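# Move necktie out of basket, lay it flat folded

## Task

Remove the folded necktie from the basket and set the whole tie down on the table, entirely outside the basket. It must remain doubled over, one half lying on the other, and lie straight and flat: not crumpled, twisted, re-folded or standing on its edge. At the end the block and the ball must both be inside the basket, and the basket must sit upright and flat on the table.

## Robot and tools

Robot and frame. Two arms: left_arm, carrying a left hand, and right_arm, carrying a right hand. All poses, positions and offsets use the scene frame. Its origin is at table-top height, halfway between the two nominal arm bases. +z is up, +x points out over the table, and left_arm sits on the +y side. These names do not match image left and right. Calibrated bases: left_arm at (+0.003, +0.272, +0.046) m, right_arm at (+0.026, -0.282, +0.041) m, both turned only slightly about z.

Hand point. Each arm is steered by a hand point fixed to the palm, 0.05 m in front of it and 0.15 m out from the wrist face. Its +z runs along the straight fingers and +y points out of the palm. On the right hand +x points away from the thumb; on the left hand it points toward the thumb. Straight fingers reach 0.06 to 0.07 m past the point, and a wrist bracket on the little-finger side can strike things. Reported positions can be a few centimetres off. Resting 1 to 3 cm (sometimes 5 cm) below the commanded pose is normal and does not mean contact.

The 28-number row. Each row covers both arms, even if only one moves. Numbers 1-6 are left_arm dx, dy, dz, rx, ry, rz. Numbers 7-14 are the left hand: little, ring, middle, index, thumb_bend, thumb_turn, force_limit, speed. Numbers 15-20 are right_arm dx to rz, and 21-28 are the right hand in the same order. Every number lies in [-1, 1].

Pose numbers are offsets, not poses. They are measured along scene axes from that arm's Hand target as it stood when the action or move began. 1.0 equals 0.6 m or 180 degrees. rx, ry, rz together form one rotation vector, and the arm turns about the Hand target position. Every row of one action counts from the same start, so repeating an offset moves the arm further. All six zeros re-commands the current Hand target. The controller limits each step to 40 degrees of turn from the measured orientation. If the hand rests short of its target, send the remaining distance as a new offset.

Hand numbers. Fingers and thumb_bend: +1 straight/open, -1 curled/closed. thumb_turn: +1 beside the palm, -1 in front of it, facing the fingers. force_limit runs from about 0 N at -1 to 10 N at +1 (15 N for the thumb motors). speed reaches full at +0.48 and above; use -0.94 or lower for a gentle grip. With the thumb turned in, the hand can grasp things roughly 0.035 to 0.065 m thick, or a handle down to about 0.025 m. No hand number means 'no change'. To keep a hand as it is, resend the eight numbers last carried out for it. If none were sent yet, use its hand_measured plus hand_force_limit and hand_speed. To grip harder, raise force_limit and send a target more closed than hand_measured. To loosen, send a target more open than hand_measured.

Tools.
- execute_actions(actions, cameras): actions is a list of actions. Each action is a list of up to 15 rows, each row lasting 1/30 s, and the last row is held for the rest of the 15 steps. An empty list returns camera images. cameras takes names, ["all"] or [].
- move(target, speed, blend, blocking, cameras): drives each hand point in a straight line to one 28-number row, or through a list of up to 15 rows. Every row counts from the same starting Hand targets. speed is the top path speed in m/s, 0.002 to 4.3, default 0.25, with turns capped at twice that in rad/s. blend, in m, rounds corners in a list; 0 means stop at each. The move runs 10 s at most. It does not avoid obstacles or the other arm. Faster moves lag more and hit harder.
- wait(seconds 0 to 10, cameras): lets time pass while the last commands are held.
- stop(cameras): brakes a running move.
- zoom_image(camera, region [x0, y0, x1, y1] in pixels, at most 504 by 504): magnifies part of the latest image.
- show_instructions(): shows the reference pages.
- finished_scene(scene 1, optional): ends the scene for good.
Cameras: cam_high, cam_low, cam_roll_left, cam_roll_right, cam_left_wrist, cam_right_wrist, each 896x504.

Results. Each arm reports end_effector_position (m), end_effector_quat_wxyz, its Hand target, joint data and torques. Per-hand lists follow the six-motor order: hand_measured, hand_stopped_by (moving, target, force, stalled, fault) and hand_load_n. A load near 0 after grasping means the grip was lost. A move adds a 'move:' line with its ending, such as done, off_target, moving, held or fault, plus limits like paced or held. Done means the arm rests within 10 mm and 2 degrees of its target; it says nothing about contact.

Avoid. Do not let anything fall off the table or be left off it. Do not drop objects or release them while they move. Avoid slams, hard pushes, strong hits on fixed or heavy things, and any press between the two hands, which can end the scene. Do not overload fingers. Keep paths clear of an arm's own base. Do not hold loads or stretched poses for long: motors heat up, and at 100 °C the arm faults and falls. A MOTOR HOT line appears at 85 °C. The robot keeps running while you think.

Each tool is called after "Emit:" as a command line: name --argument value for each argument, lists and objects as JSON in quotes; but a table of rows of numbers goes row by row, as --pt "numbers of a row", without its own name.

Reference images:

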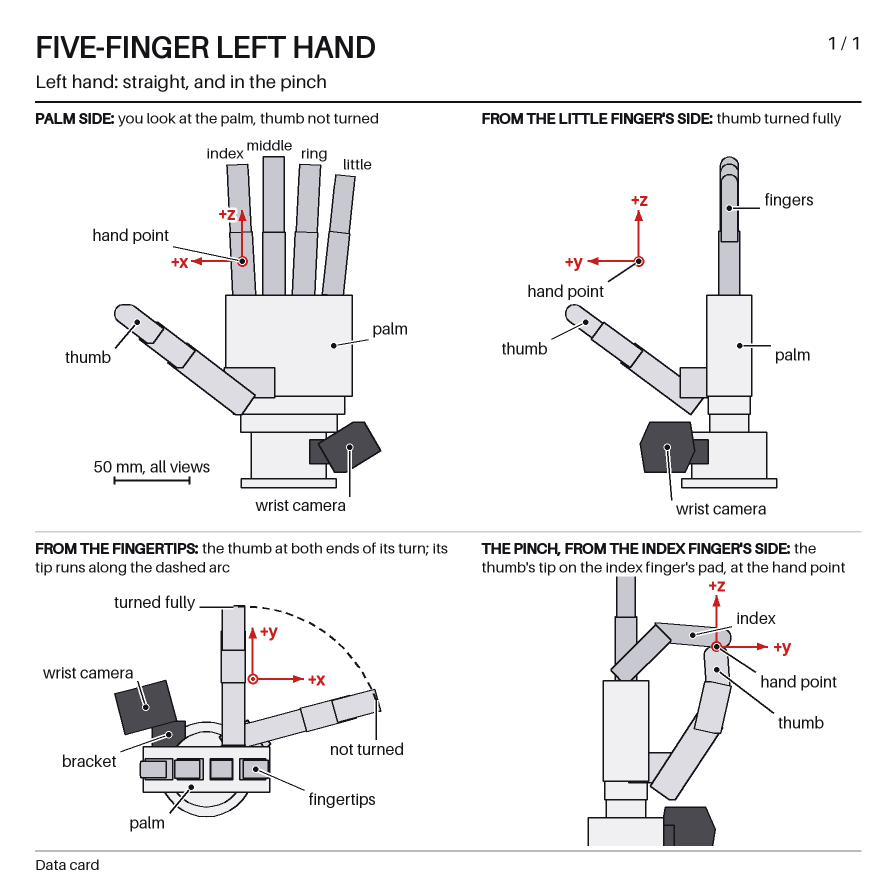

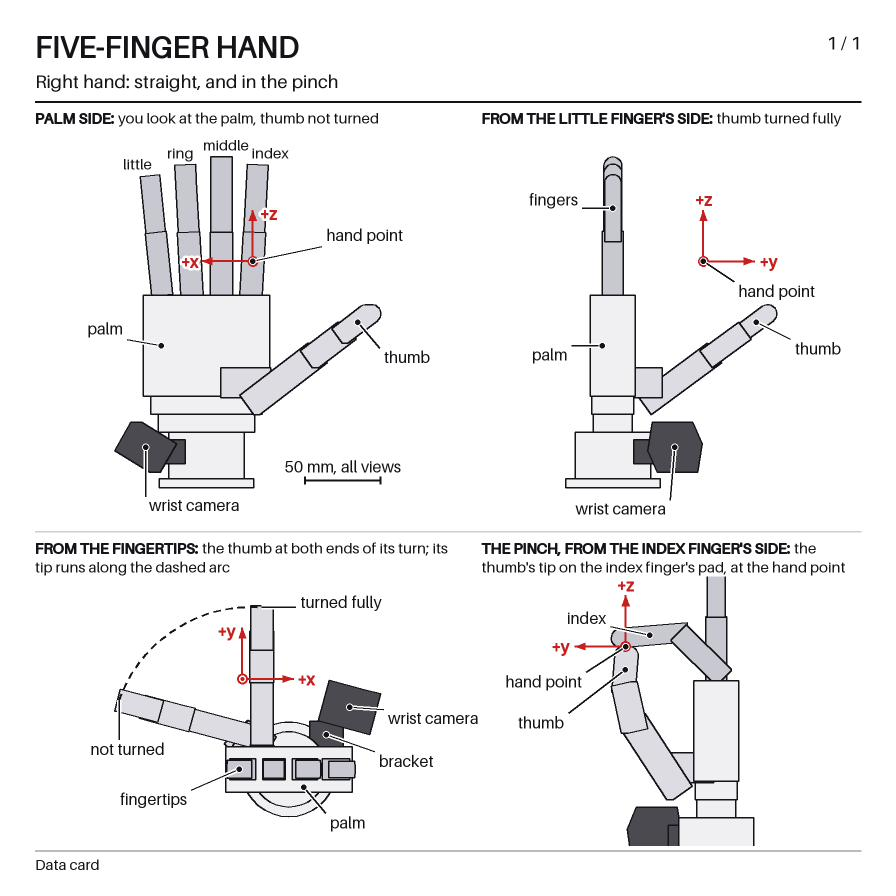

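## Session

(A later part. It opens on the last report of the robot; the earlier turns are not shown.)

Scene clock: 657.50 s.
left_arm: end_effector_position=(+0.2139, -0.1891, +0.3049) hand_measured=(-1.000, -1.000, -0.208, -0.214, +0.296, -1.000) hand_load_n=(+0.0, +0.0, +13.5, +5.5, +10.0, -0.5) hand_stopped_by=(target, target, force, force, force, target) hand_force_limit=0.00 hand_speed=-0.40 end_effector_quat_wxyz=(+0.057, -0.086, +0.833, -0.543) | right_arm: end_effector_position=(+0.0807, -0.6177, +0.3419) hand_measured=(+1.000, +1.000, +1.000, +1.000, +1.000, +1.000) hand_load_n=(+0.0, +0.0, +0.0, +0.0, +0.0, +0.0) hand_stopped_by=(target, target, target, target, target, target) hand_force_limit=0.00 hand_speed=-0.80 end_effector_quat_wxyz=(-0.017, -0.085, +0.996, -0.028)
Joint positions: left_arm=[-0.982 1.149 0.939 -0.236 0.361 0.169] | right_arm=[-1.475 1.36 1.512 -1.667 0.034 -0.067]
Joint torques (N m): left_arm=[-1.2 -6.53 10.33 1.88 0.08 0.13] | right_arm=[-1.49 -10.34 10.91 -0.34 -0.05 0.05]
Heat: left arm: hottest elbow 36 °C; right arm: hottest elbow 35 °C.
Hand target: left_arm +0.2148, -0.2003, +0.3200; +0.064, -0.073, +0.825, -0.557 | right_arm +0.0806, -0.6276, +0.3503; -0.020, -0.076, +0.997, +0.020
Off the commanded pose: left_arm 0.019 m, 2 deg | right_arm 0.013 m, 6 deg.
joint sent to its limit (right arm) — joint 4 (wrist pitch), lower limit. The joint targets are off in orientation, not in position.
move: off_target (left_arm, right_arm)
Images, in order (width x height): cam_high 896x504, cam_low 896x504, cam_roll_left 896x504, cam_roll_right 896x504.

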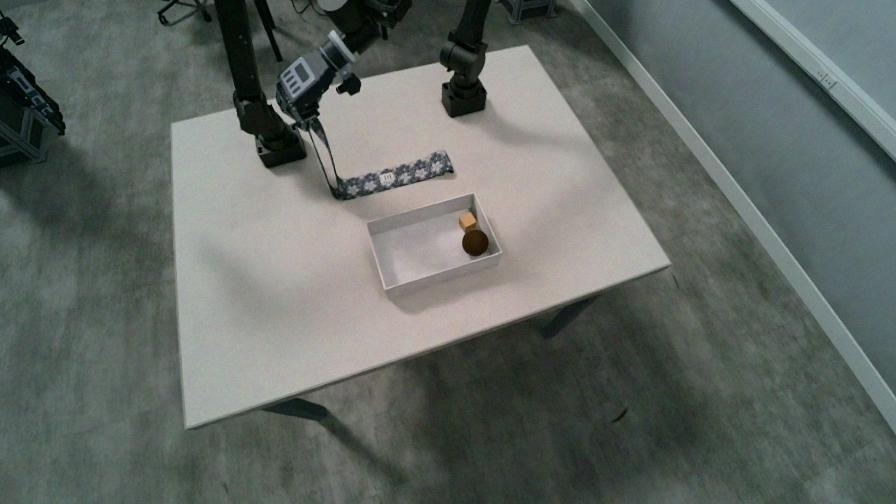

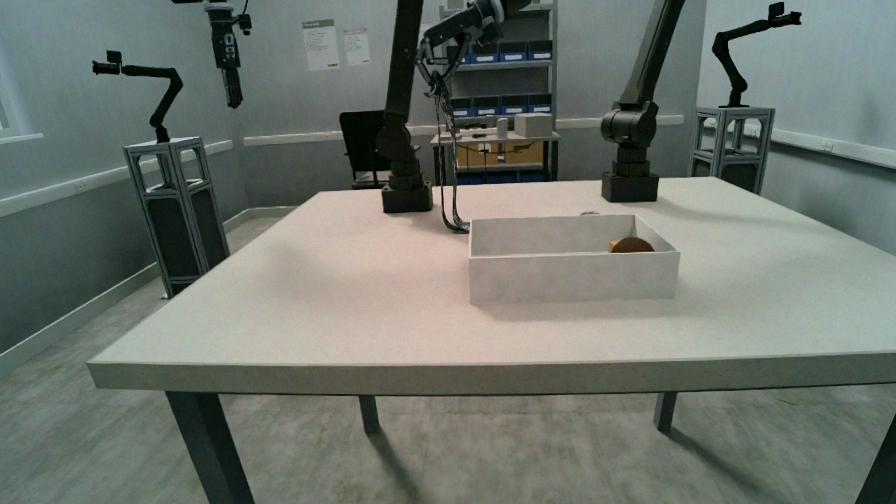

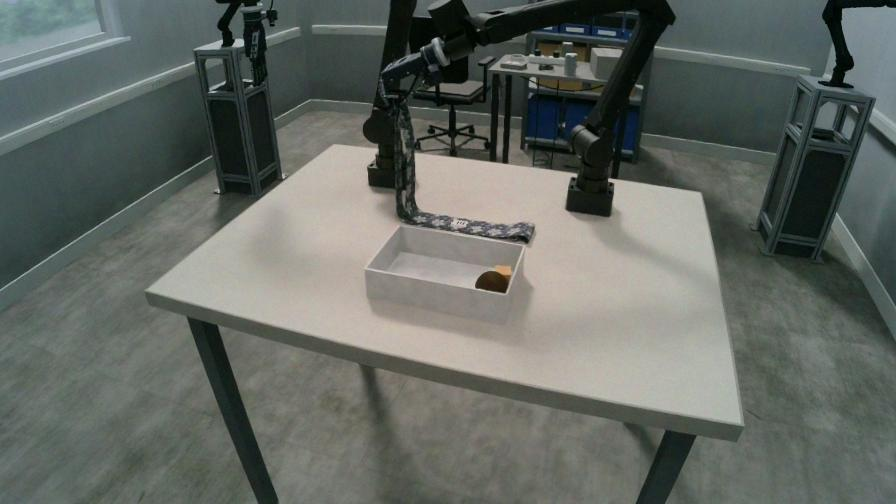

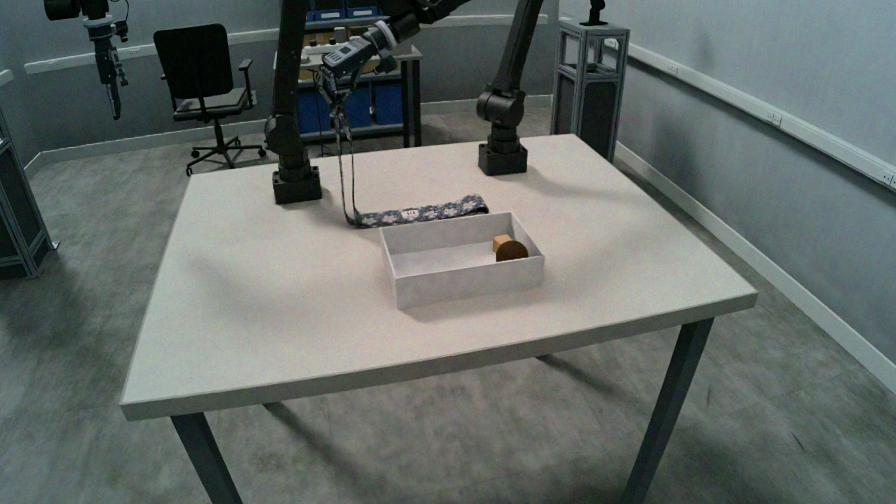

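Emit:
move --pt "0 -0.217 -0.217 0.06 0.01 -0.01 -1 -1 -0.3 -0.3 0.0 -1 0 -0.4 0 0 0 0 0 0 1 1 1 1 1 1 0 -0.8" --pt "0 -0.38 -0.37 0.11 0.01 -0.01 -1 -1 -0.3 -0.3 0.0 -1 0 -0.4 0 0 0 0 0 0 1 1 1 1 1 1 0 -0.8" --cameras '["cam_high","cam_roll_left","cam_roll_right","cam_low"]' --speed 0.12 --blend '[0.03,0]'

Scene clock: 680.57 s.
left_arm: end_effector_position=(+0.2169, -0.4109, +0.0914) hand_measured=(-1.000, -1.000, -0.208, -0.214, +0.296, -1.000) hand_load_n=(+0.5, +0.0, +13.5, +5.5, +10.0, -0.5) hand_stopped_by=(target, target, force, force, force, target) hand_force_limit=0.00 hand_speed=-0.40 end_effector_quat_wxyz=(+0.052, -0.066, +0.913, -0.399) | right_arm: end_effector_position=(+0.0807, -0.6177, +0.3419) hand_measured=(+1.000, +1.000, +1.000, +1.000, +1.000, +1.000) hand_load_n=(+0.0, +0.0, +0.0, +0.0, +0.0, +0.0) hand_stopped_by=(target, target, target, target, target, target) hand_force_limit=0.00 hand_speed=-0.80 end_effector_quat_wxyz=(-0.017, -0.085, +0.996, -0.028)
Joint positions: left_arm=[-1.221 1.96 1.463 -0.251 0.12 0.169] | right_arm=[-1.475 1.36 1.512 -1.667 0.034 -0.067]
Joint torques (N m): left_arm=[-1.03 -16.03 10.96 0.92 -0.01 0.09] | right_arm=[-1.2 -10.46 11.14 -0.03 -0.05 0.04]
Heat: left arm: hottest elbow 38 °C; right arm: hottest elbow 35 °C.
Hand target: left_arm +0.2145, -0.4283, +0.0980; +0.054, -0.057, +0.910, -0.406 | right_arm +0.0806, -0.6276, +0.3503; -0.020, -0.076, +0.997, +0.020
Off the commanded pose: left_arm 0.019 m, 1 deg | right_arm 0.013 m, 6 deg.
joint sent to its limit (right arm) — joint 4 (wrist pitch), lower limit. The joint targets are off in orientation, not in position.
move: off_target (left_arm, right_arm)
Images, in order (width x height): cam_high 896x504, cam_low 896x504, cam_roll_left 896x504, cam_roll_right 896x504.

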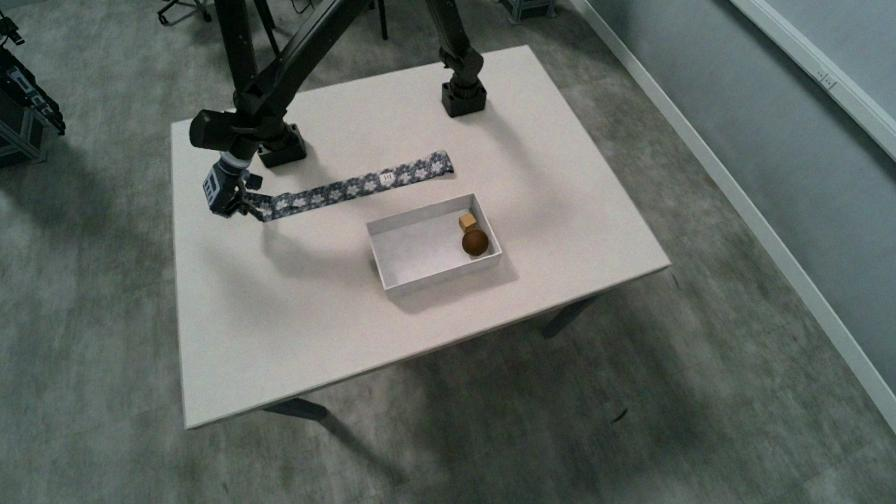

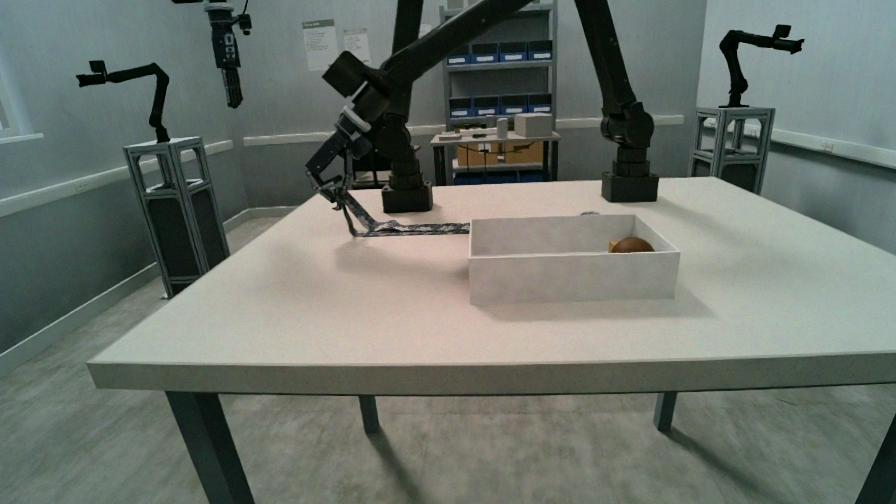

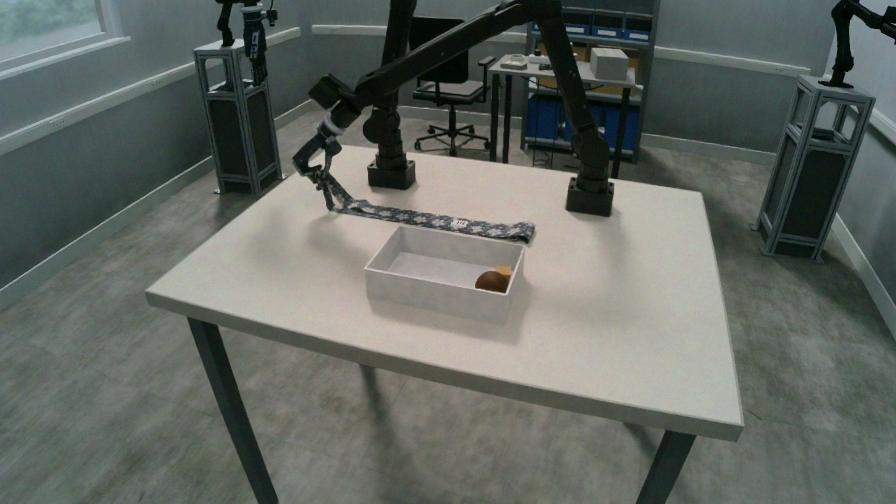

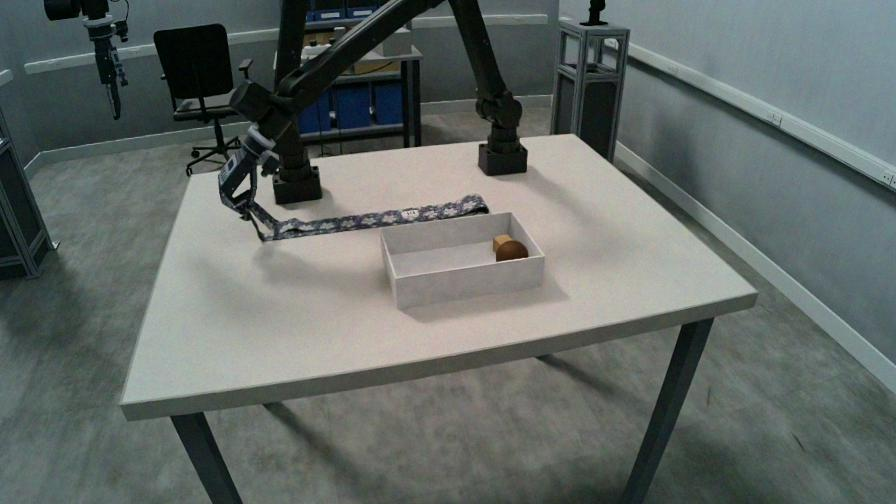

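Emit:
move --target '[0.02,-0.07,-0.1,0.01,0,0,-1,-1,-0.3,-0.3,0.0,-1,0,-0.4,0,0,0,0,0,0,1,1,1,1,1,1,0,-0.8]' --cameras '["cam_high","cam_roll_left","cam_left_wrist"]' --speed 0.08

Scene clock: 692.83 s.
left_arm: end_effector_position=(+0.2309, -0.4535, +0.0362) hand_measured=(-1.000, -1.000, -0.208, -0.214, +0.296, -1.000) hand_load_n=(+0.5, +0.0, +14.0, +6.0, +10.0, -0.5) hand_stopped_by=(target, target, force, force, force, target) hand_force_limit=0.00 hand_speed=-0.40 end_effector_quat_wxyz=(+0.054, -0.067, +0.918, -0.387) | right_arm: end_effector_position=(+0.0807, -0.6177, +0.3419) hand_measured=(+1.000, +1.000, +1.000, +1.000, +1.000, +1.000) hand_load_n=(+0.0, +0.0, +0.0, +0.0, +0.0, +0.0) hand_stopped_by=(target, target, target, target, target, target) hand_force_limit=0.00 hand_speed=-0.80 end_effector_quat_wxyz=(-0.017, -0.085, +0.996, -0.028)
Joint positions: left_arm=[-1.227 2.142 1.619 -0.252 0.107 0.169] | right_arm=[-1.475 1.36 1.512 -1.667 0.034 -0.067]
Joint torques (N m): left_arm=[-1.32 -17.85 10.82 0.98 0 0.13] | right_arm=[-1.08 -11.34 11 -0.14 -0.11 -0.03]
Heat: left arm: hottest elbow 38 °C; right arm: hottest elbow 35 °C.
Hand target: left_arm +0.2268, -0.4703, +0.0380; +0.055, -0.056, +0.917, -0.392 | right_arm +0.0806, -0.6276, +0.3503; -0.020, -0.076, +0.997, +0.020
Off the commanded pose: left_arm 0.018 m, 1 deg | right_arm 0.013 m, 6 deg.
joint sent to its limit (right arm) — joint 4 (wrist pitch), lower limit. The joint targets are off in orientation, not in position.
move: off_target (left_arm, right_arm)
camera_calibration:
cam_left_wrist: T_world_to_cam=[[-0.17141, -0.748101, 0.641064, -0.316564], [-0.928945, 0.339457, 0.147751, 0.366743], [-0.328146, -0.570187, -0.753131, -0.0439521], [0, 0, 0, 1]] pos_world=[0.271999, -0.386376, 0.115649]
Images, in order (width x height): cam_high 896x504, cam_roll_left 896x504, cam_left_wrist 896x504.

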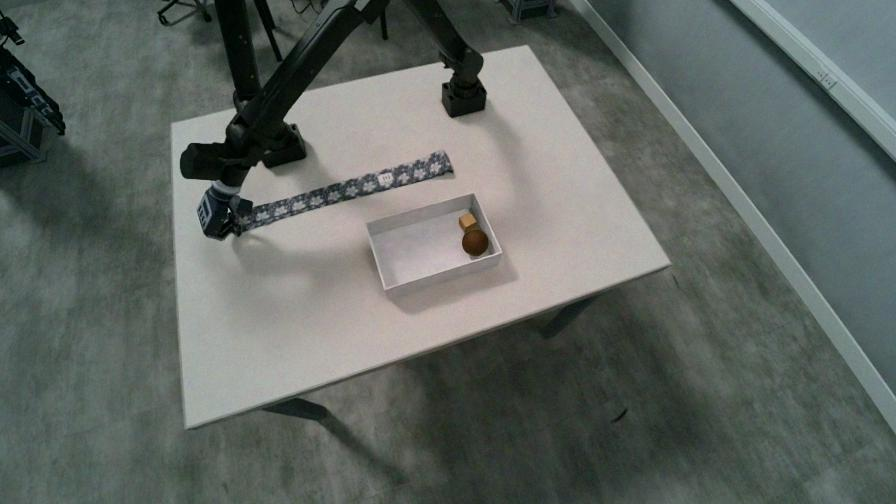

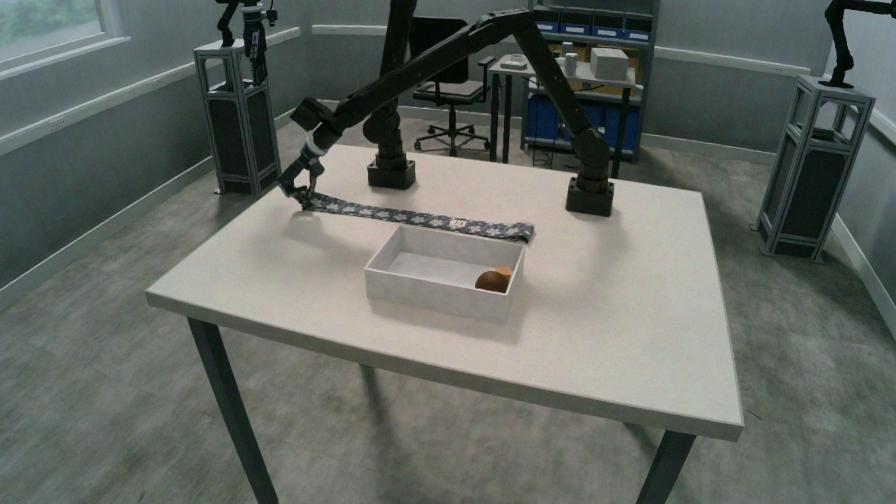

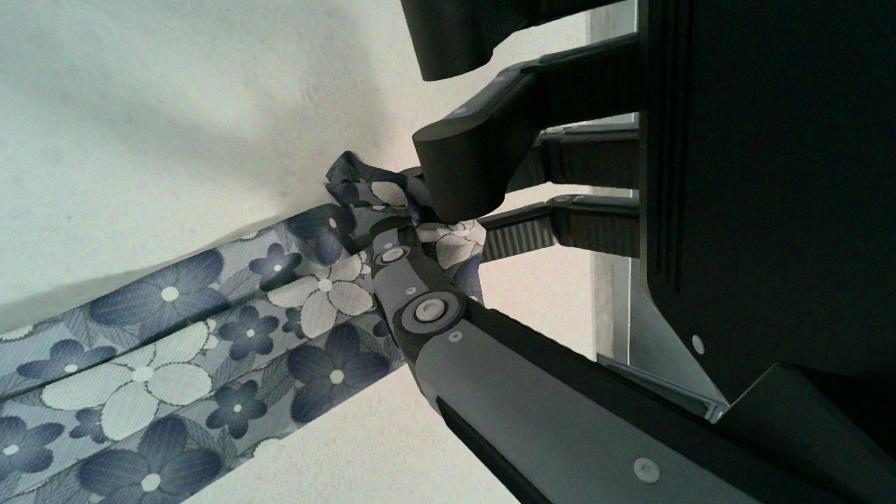

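Emit:
move --target '[0.01,-0.08,-0.015,0,0,0,-1,-1,-0.3,-0.3,0.0,-1,0,-0.4,0,0,0,0,0,0,1,1,1,1,1,1,0,-0.8]' --cameras '["cam_high","cam_roll_left"]' --speed 0.08

Emit:
zoom_image --camera "cam_high" --region '[220, 110, 480, 260]'

Emit:
zoom_image --camera "cam_roll_left" --region '[440, 180, 560, 270]'

Scene clock: 699.77 s.
left_arm: end_effector_position=(+0.2399, -0.5028, +0.0331) hand_measured=(-1.000, -1.000, -0.208, -0.214, +0.296, -1.000) hand_load_n=(+0.0, +0.0, +13.5, +6.0, +9.5, -0.5) hand_stopped_by=(target, target, force, force, force, target) hand_force_limit=0.00 hand_speed=-0.40 end_effector_quat_wxyz=(+0.057, -0.062, +0.917, -0.389) | right_arm: end_effector_position=(+0.0807, -0.6177, +0.3419) hand_measured=(+1.000, +1.000, +1.000, +1.000, +1.000, +1.000) hand_load_n=(+0.0, +0.0, +0.0, +0.0, +0.0, -0.5) hand_stopped_by=(target, target, target, target, target, target) hand_force_limit=0.00 hand_speed=-0.80 end_effector_quat_wxyz=(-0.017, -0.085, +0.996, -0.028)
Joint positions: left_arm=[-1.241 2.264 1.829 -0.332 0.096 0.17] | right_arm=[-1.475 1.36 1.512 -1.667 0.034 -0.067]
Joint velocities: left_arm=[-0.015 -0.005 0.002 0.007 -0.081 -0.154] | right_arm=[within noise]
Joint torques (N m): left_arm=[-1.44 -18.96 11.29 0.85 0 0.03] | right_arm=[-1.49 -11.34 11.25 -0.31 0 -0.02]
Heat: left arm: hottest elbow 38 °C; right arm: hottest elbow 36 °C.
Hand target: left_arm +0.2326, -0.5182, +0.0287; +0.055, -0.056, +0.917, -0.392 | right_arm +0.0806, -0.6276, +0.3503; -0.020, -0.076, +0.997, +0.020
Off the commanded pose: left_arm 0.018 m, 1 deg | right_arm 0.013 m, 6 deg.
joint sent to its limit (right arm) — joint 4 (wrist pitch), lower limit. The joint targets are off in orientation, not in position.
move: off_target (left_arm, right_arm)
Images, in order (width x height): cam_high 896x504, cam_roll_left 896x504.

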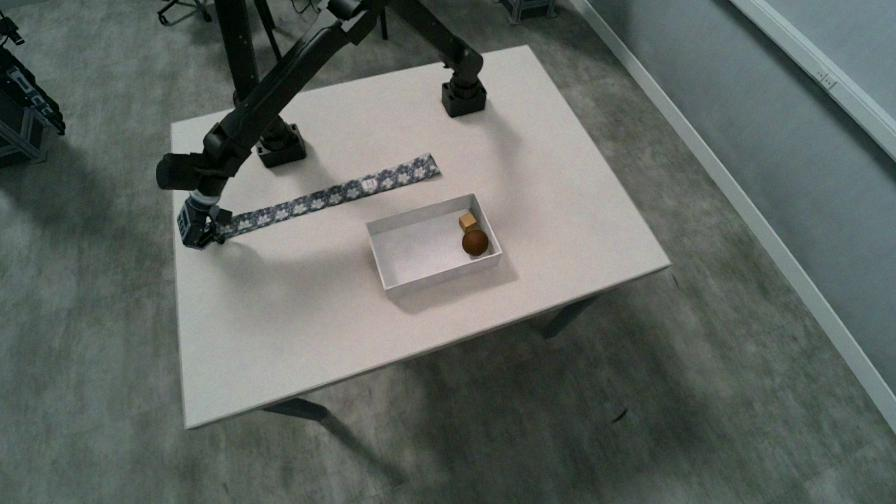

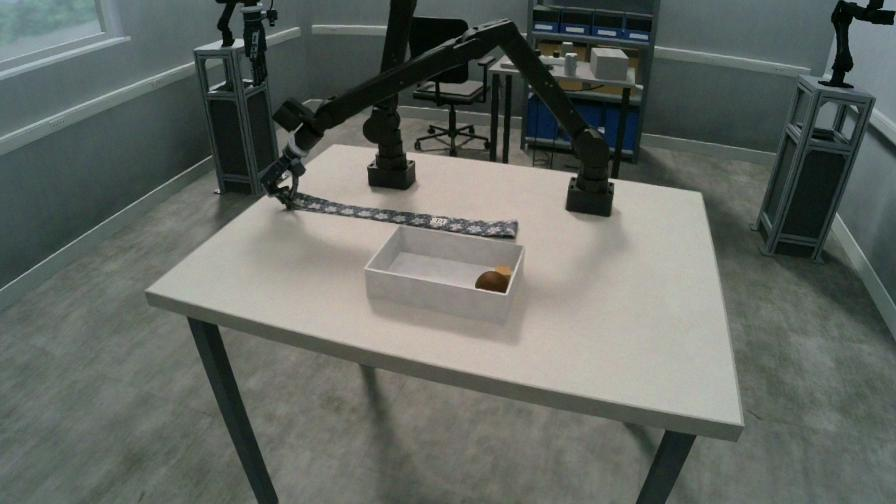

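Scaled by 1.938 from the camera's 896x504 image, which has a finer 1280x720 frame.

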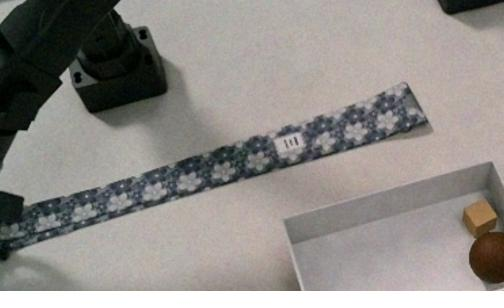

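Scaled by 4.200 from the camera's 896x504 image, which has a finer 1280x720 frame.

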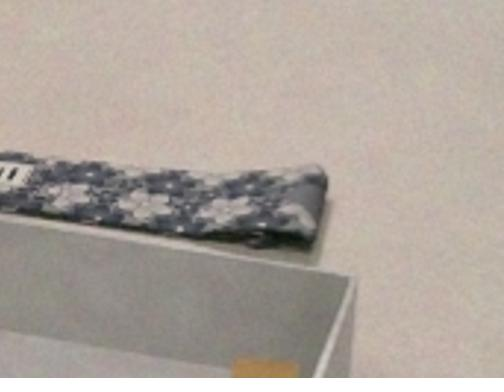

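Emit:
execute_actions --actions '[[[0,0,0,0,0,0,-1,-1,0.1,0.1,0.7,-1,0,-0.4,0,0,0,0,0,0,1,1,1,1,1,1,0,-0.8]],[[0,0,0,0,0,0,-1,-1,0.1,0.1,0.7,-1,0,-0.4,0,0,0,0,0,0,1,1,1,1,1,1,0,-0.8]],[[0,0,0,0,0,0,-1,-1,0.1,0.1,0.7,-1,0,-0.4,0,0,0,0,0,0,1,1,1,1,1,1,0,-0.8]]]' --cameras '["cam_left_wrist","cam_high"]'

Emit:
zoom_image --camera "cam_left_wrist" --region '[200, 80, 600, 480]'

Scene clock: 716.70 s.
left_arm: end_effector_position=(+0.2398, -0.5026, +0.0302) hand_measured=(-1.000, -1.000, +0.100, +0.100, +0.700, -1.000) hand_load_n=(+0.0, +0.0, +0.0, +0.0, +0.0, +0.0) hand_stopped_by=(target, target, target, target, target, target) hand_force_limit=0.00 hand_speed=-0.40 end_effector_quat_wxyz=(+0.057, -0.062, +0.918, -0.388) | right_arm: end_effector_position=(+0.0807, -0.6177, +0.3419) hand_measured=(+1.000, +1.000, +1.000, +1.000, +1.000, +1.000) hand_load_n=(+0.0, +0.0, +0.0, +0.0, +0.0, +0.0) hand_stopped_by=(target, target, target, target, target, target) hand_force_limit=0.00 hand_speed=-0.80 end_effector_quat_wxyz=(-0.017, -0.085, +0.996, -0.028)
Joint positions: left_arm=[-1.241 2.268 1.83 -0.332 0.096 0.17] | right_arm=[-1.475 1.36 1.512 -1.667 0.034 -0.067]
Joint torques (N m): left_arm=[-1.26 -19.19 11.22 0.91 0.01 0.03] | right_arm=[-1.49 -10.7 10.89 -0.23 -0.09 0.03]
Heat: left arm: hottest elbow 37 °C; right arm: hottest elbow 36 °C.
Hand target: left_arm +0.2328, -0.5183, +0.0290; +0.055, -0.056, +0.917, -0.392 | right_arm +0.0806, -0.6276, +0.3503; -0.020, -0.076, +0.997, +0.020
Off the commanded pose: left_arm 0.017 m, 1 deg | right_arm 0.013 m, 6 deg.
joint sent to its limit (right arm) — joint 4 (wrist pitch), lower limit. The joint targets are off in orientation, not in position.
camera_calibration:
cam_left_wrist: T_world_to_cam=[[-0.181766, -0.74597, 0.640695, -0.344393], [-0.928177, 0.345313, 0.138728, 0.395571], [-0.324728, -0.569462, -0.755159, -0.0740594], [0, 0, 0, 1]] pos_world=[0.280512, -0.435677, 0.109847]
Images, in order (width x height): cam_high 896x504, cam_left_wrist 896x504.

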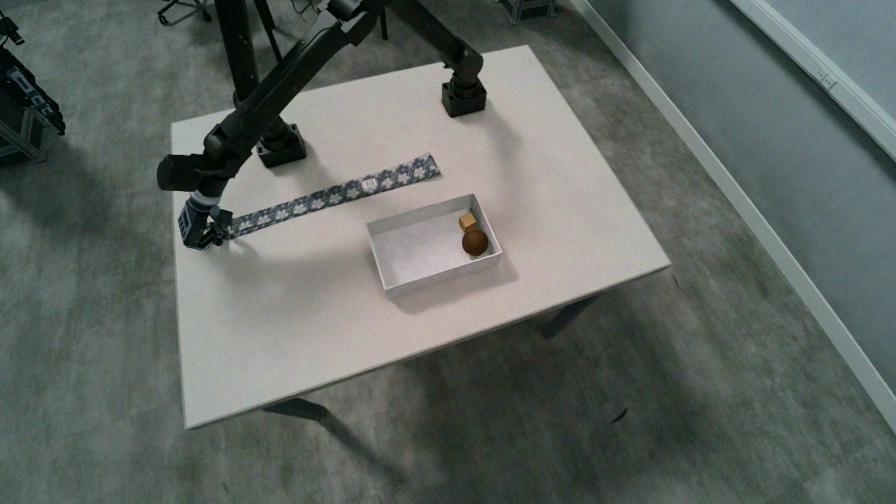

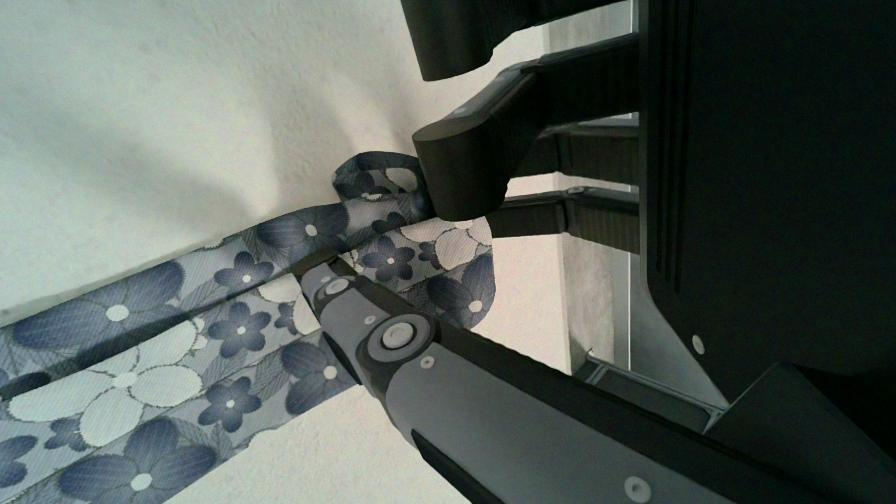

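Scaled by 1.260 from the camera's 896x504 image, which has a finer 1280x720 frame.

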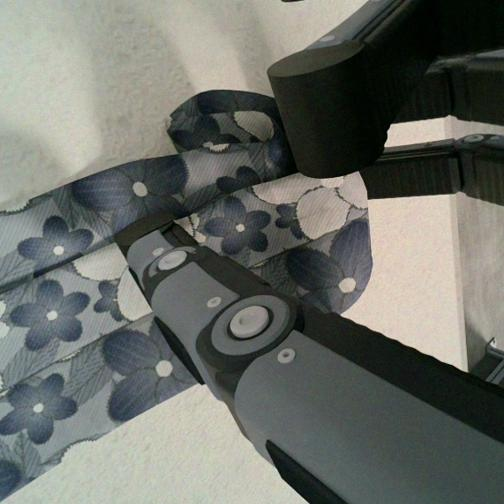

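Emit:
execute_actions --actions '[[[0,0,0,0,0,0,-1,-1,0.6,0.6,1,-1,0,-0.4,0,0,0,0,0,0,1,1,1,1,1,1,0,-0.8]],[[0,0,0,0,0,0,-1,-1,0.6,0.6,1,-1,0,-0.4,0,0,0,0,0,0,1,1,1,1,1,1,0,-0.8]],[[0,0,0.02,0,0,0,-1,-1,0.6,0.6,1,-1,0,-0.4,0,0,0,0,0,0,1,1,1,1,1,1,0,-0.8]]]' --cameras '["cam_left_wrist","cam_high"]'

Scene clock: 723.80 s.
left_arm: end_effector_position=(+0.2390, -0.5003, +0.0303) hand_measured=(-1.000, -1.000, +0.600, +0.600, +1.000, -1.000) hand_load_n=(+0.0, +0.0, +0.0, +0.0, -0.5, +0.0) hand_stopped_by=(target, target, target, target, target, target) hand_force_limit=0.00 hand_speed=-0.40 end_effector_quat_wxyz=(+0.055, -0.063, +0.921, -0.381) | right_arm: end_effector_position=(+0.0807, -0.6177, +0.3419) hand_measured=(+1.000, +1.000, +1.000, +1.000, +1.000, +1.000) hand_load_n=(+0.0, +0.0, +0.0, +0.0, +0.0, +0.0) hand_stopped_by=(target, target, target, target, target, target) hand_force_limit=0.00 hand_speed=-0.80 end_effector_quat_wxyz=(-0.017, -0.085, +0.996, -0.028)
Joint positions: left_arm=[-1.241 2.268 1.837 -0.355 0.096 0.17] | right_arm=[-1.475 1.36 1.512 -1.667 0.034 -0.067]
Joint torques (N m): left_arm=[-1.2 -20.19 11.18 0.87 0 0.04] | right_arm=[-1.38 -10.87 10.85 -0.25 -0.01 0.06]
Heat: left arm: hottest elbow 38 °C; right arm: hottest elbow 36 °C.
Hand target: left_arm +0.2328, -0.5182, +0.0410; +0.055, -0.056, +0.917, -0.392 | right_arm +0.0806, -0.6276, +0.3503; -0.020, -0.076, +0.997, +0.020
Off the commanded pose: left_arm 0.022 m, 2 deg | right_arm 0.013 m, 6 deg.
joint sent to its limit (right arm) — joint 4 (wrist pitch), lower limit. The joint targets are off in orientation, not in position.
camera_calibration:
cam_left_wrist: T_world_to_cam=[[-0.178369, -0.755339, 0.630593, -0.34802], [-0.927429, 0.343162, 0.148715, 0.392391], [-0.328726, -0.558304, -0.761732, -0.0661266], [0, 0, 0, 1]] pos_world=[0.280101, -0.434445, 0.110734]
Images, in order (width x height): cam_high 896x504, cam_left_wrist 896x504.

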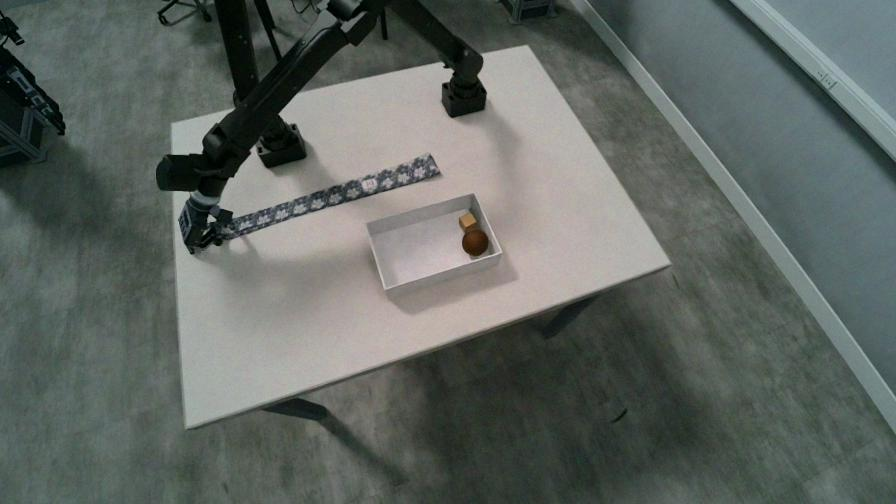

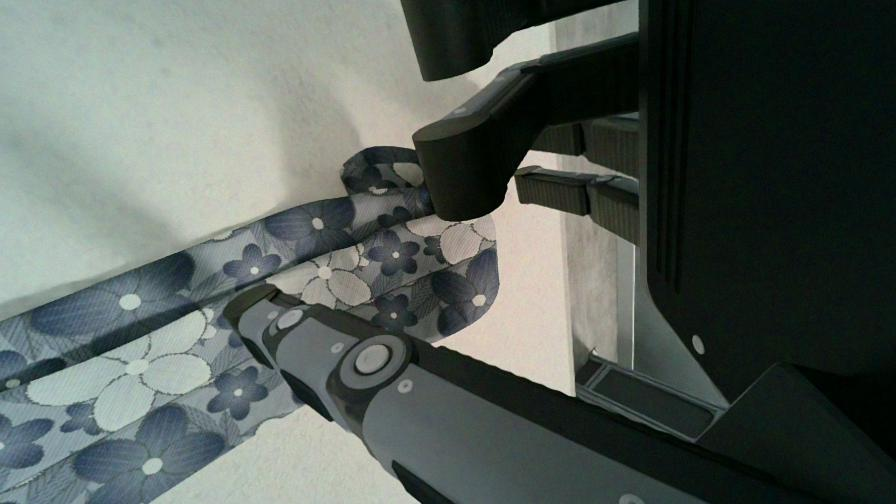

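Emit:
move --target '[0,0.1,0.25,0,0,0,-1,-1,0.6,0.6,1,-1,0,-0.4,0,0,0,0,0,0,1,1,1,1,1,1,0,-0.8]' --cameras '["cam_left_wrist","cam_high"]' --speed 0.1

Emit:
zoom_image --camera "cam_high" --region '[160, 120, 460, 280]'

Scene clock: 731.73 s.
left_arm: end_effector_position=(+0.2240, -0.4640, +0.1861) hand_measured=(-1.000, -1.000, +0.600, +0.600, +1.000, -1.000) hand_load_n=(+0.0, +0.0, -0.5, +0.0, +0.0, +0.0) hand_stopped_by=(target, target, target, target, target, target) hand_force_limit=0.00 hand_speed=-0.40 end_effector_quat_wxyz=(+0.052, -0.054, +0.917, -0.392) | right_arm: end_effector_position=(+0.0807, -0.6177, +0.3419) hand_measured=(+1.000, +1.000, +1.000, +1.000, +1.000, +1.000) hand_load_n=(+0.0, +0.0, +0.0, +0.0, +0.0, +0.0) hand_stopped_by=(target, target, target, target, target, target) hand_force_limit=0.00 hand_speed=-0.80 end_effector_quat_wxyz=(-0.017, -0.085, +0.996, -0.028)
Joint positions: left_arm=[-1.24 2.013 1.819 -0.568 0.113 0.18] | right_arm=[-1.475 1.36 1.512 -1.667 0.034 -0.067]
Joint torques (N m): left_arm=[0.85 -20.01 7.91 0.8 0.17 0.16] | right_arm=[-0.62 -11.22 11.15 -0.25 -0.08 0.05]
Heat: left arm: hottest elbow 38 °C; right arm: hottest elbow 36 °C.
Hand target: left_arm +0.2326, -0.4582, +0.1908; +0.055, -0.056, +0.917, -0.392 | right_arm +0.0806, -0.6276, +0.3503; -0.020, -0.076, +0.997, +0.020
Off the commanded pose: left_arm 0.012 m, 0 deg | right_arm 0.013 m, 6 deg.
joint sent to its limit (right arm) — joint 4 (wrist pitch), lower limit. The joint targets are off in orientation, not in position.
move: off_target (left_arm, right_arm)
camera_calibration:
cam_left_wrist: T_world_to_cam=[[-0.194015, -0.736531, 0.647982, -0.412588], [-0.921553, 0.36328, 0.136998, 0.353108], [-0.336302, -0.57057, -0.749233, 0.0616412], [0, 0, 0, 1]] pos_world=[0.266089, -0.39699, 0.265158]
Images, in order (width x height): cam_high 896x504, cam_left_wrist 896x504.

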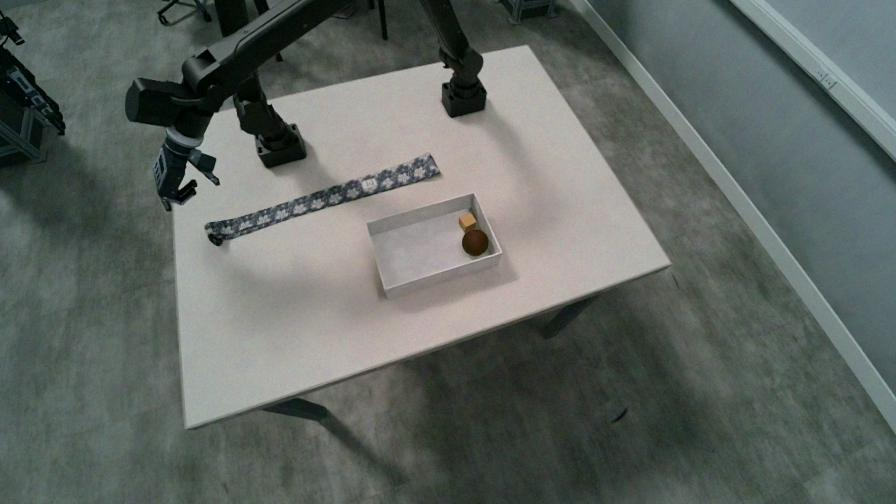

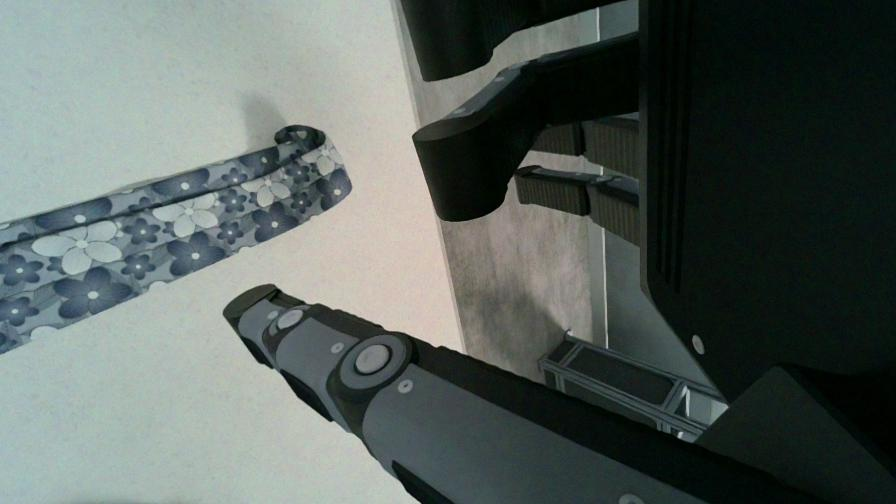

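Scaled by 1.680 from the camera's 896x504 image, which has a finer 1280x720 frame.

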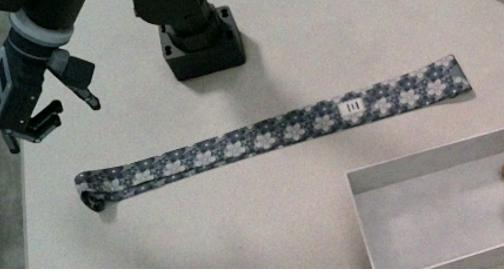

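Emit:
zoom_image --camera "cam_left_wrist" --region '[180, 80, 400, 300]'

Emit:
zoom_image --camera "cam_high" --region '[190, 195, 290, 255]'

Emit:
zoom_image --camera "cam_high" --region '[370, 140, 470, 200]'

Scaled by 2.291 from the camera's 896x504 image, which has a finer 1280x720 frame.

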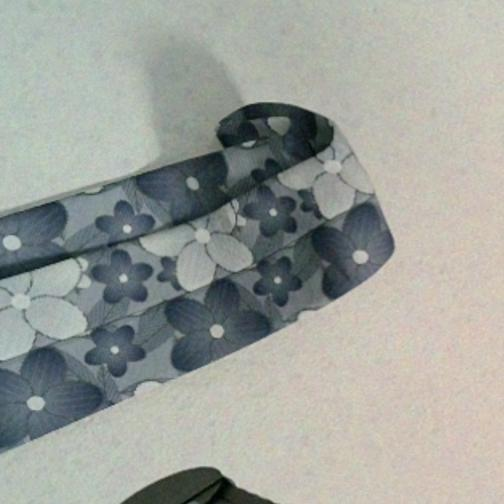

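Scaled by 5.040 from the camera's 896x504 image, which has a finer 1280x720 frame.

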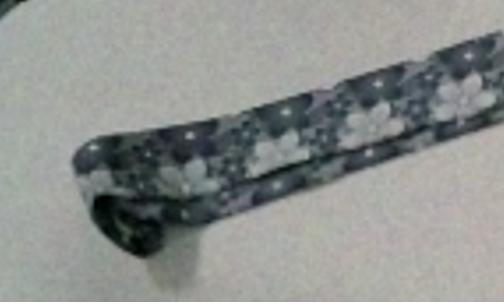

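Scaled by 5.040 from the camera's 896x504 image, which has a finer 1280x720 frame.

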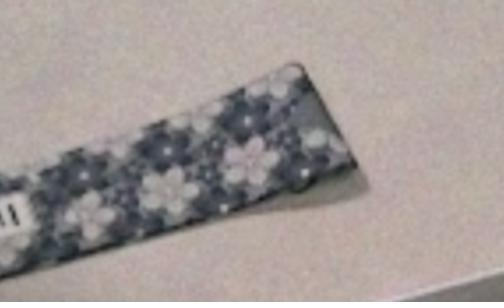

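Emit:
move --target '[0.045,0.13,-0.2,0,0,0,1,1,1,1,1,1,0,0,0,0,0,0,0,0,1,1,1,1,1,1,0,-0.8]' --cameras '["cam_left_wrist","cam_high","cam_roll_left"]' --speed 0.1

Scene clock: 775.07 s.
left_arm: end_effector_position=(+0.2502, -0.3804, +0.0605) hand_measured=(+1.000, +1.000, +1.000, +1.000, +1.000, +1.000) hand_load_n=(+0.0, +0.0, +0.0, +0.0, +0.0, -0.5) hand_stopped_by=(target, target, target, target, target, target) hand_force_limit=0.00 hand_speed=0.00 end_effector_quat_wxyz=(+0.048, -0.056, +0.922, -0.381) | right_arm: end_effector_position=(+0.0807, -0.6177, +0.3419) hand_measured=(+1.000, +1.000, +1.000, +1.000, +1.000, +1.000) hand_load_n=(+0.0, +0.0, +0.0, +0.0, +0.0, +0.0) hand_stopped_by=(target, target, target, target, target, target) hand_force_limit=0.00 hand_speed=-0.80 end_effector_quat_wxyz=(-0.017, -0.085, +0.996, -0.028)
Joint positions: left_arm=[-1.152 1.982 1.424 -0.241 0.175 0.24] | right_arm=[-1.475 1.36 1.512 -1.667 0.034 -0.067]
Joint torques (N m): left_arm=[0.91 -19.02 6.99 1.7 0.23 0.13] | right_arm=[-0.5 -10.34 11.19 -0.14 -0.1 0.08]
Motor temperatures (°C): left_arm=[20 35 36 21 23 22] | right_arm=[26 27 36 25 22 21]
Heat: left arm: hottest elbow 36 °C; right arm: hottest elbow 36 °C.
Hand target: left_arm +0.2596, -0.3803, +0.0710; +0.055, -0.056, +0.917, -0.392 | right_arm +0.0806, -0.6276, +0.3503; -0.020, -0.076, +0.997, +0.020
Off the commanded pose: left_arm 0.014 m, 2 deg | right_arm 0.013 m, 6 deg.
joint sent to its limit (right arm) — joint 4 (wrist pitch), lower limit. The joint targets are off in orientation, not in position.
move: off_target (left_arm, right_arm)
camera_calibration:
cam_left_wrist: T_world_to_cam=[[-0.186109, -0.752463, 0.631793, -0.271572], [-0.920194, 0.35888, 0.15636, 0.360947], [-0.344393, -0.552272, -0.759203, 0.0335841], [0, 0, 0, 1]] pos_world=[0.293165, -0.315337, 0.140637]
Images, in order (width x height): cam_high 896x504, cam_roll_left 896x504, cam_left_wrist 896x504.

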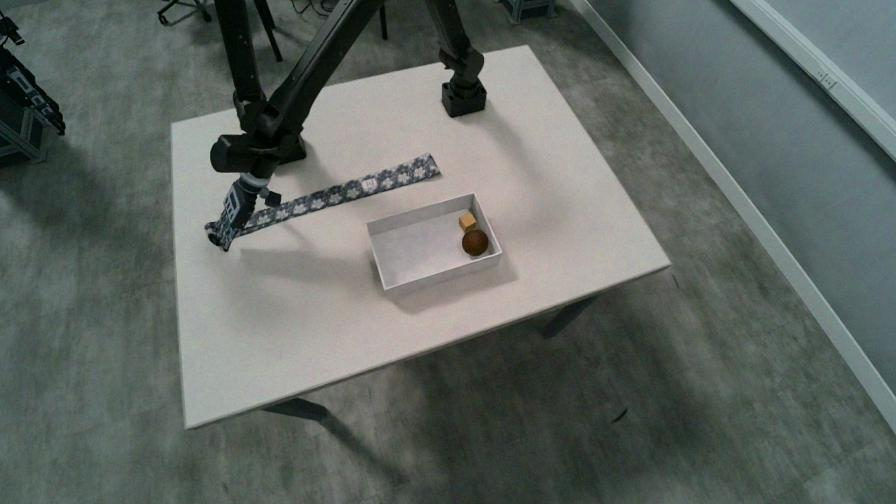

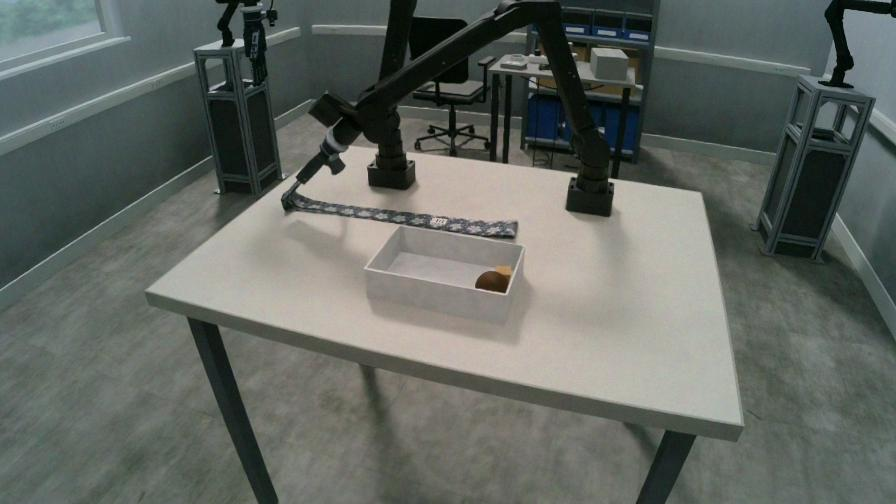

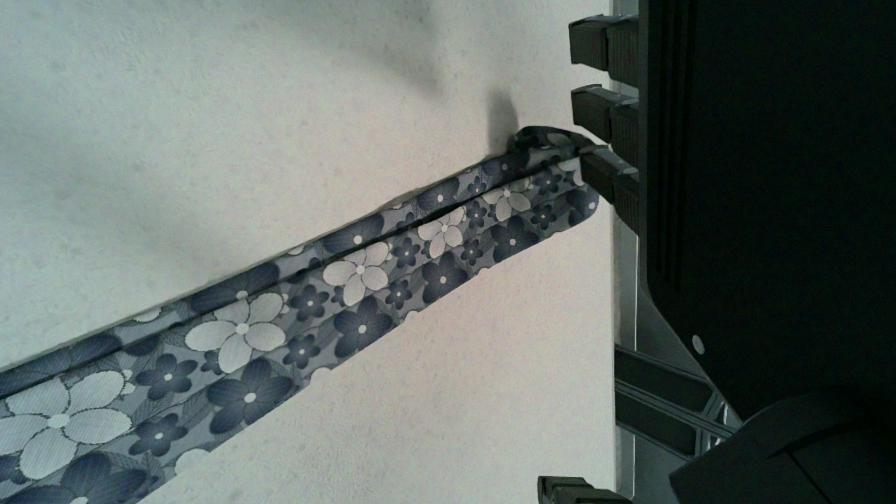

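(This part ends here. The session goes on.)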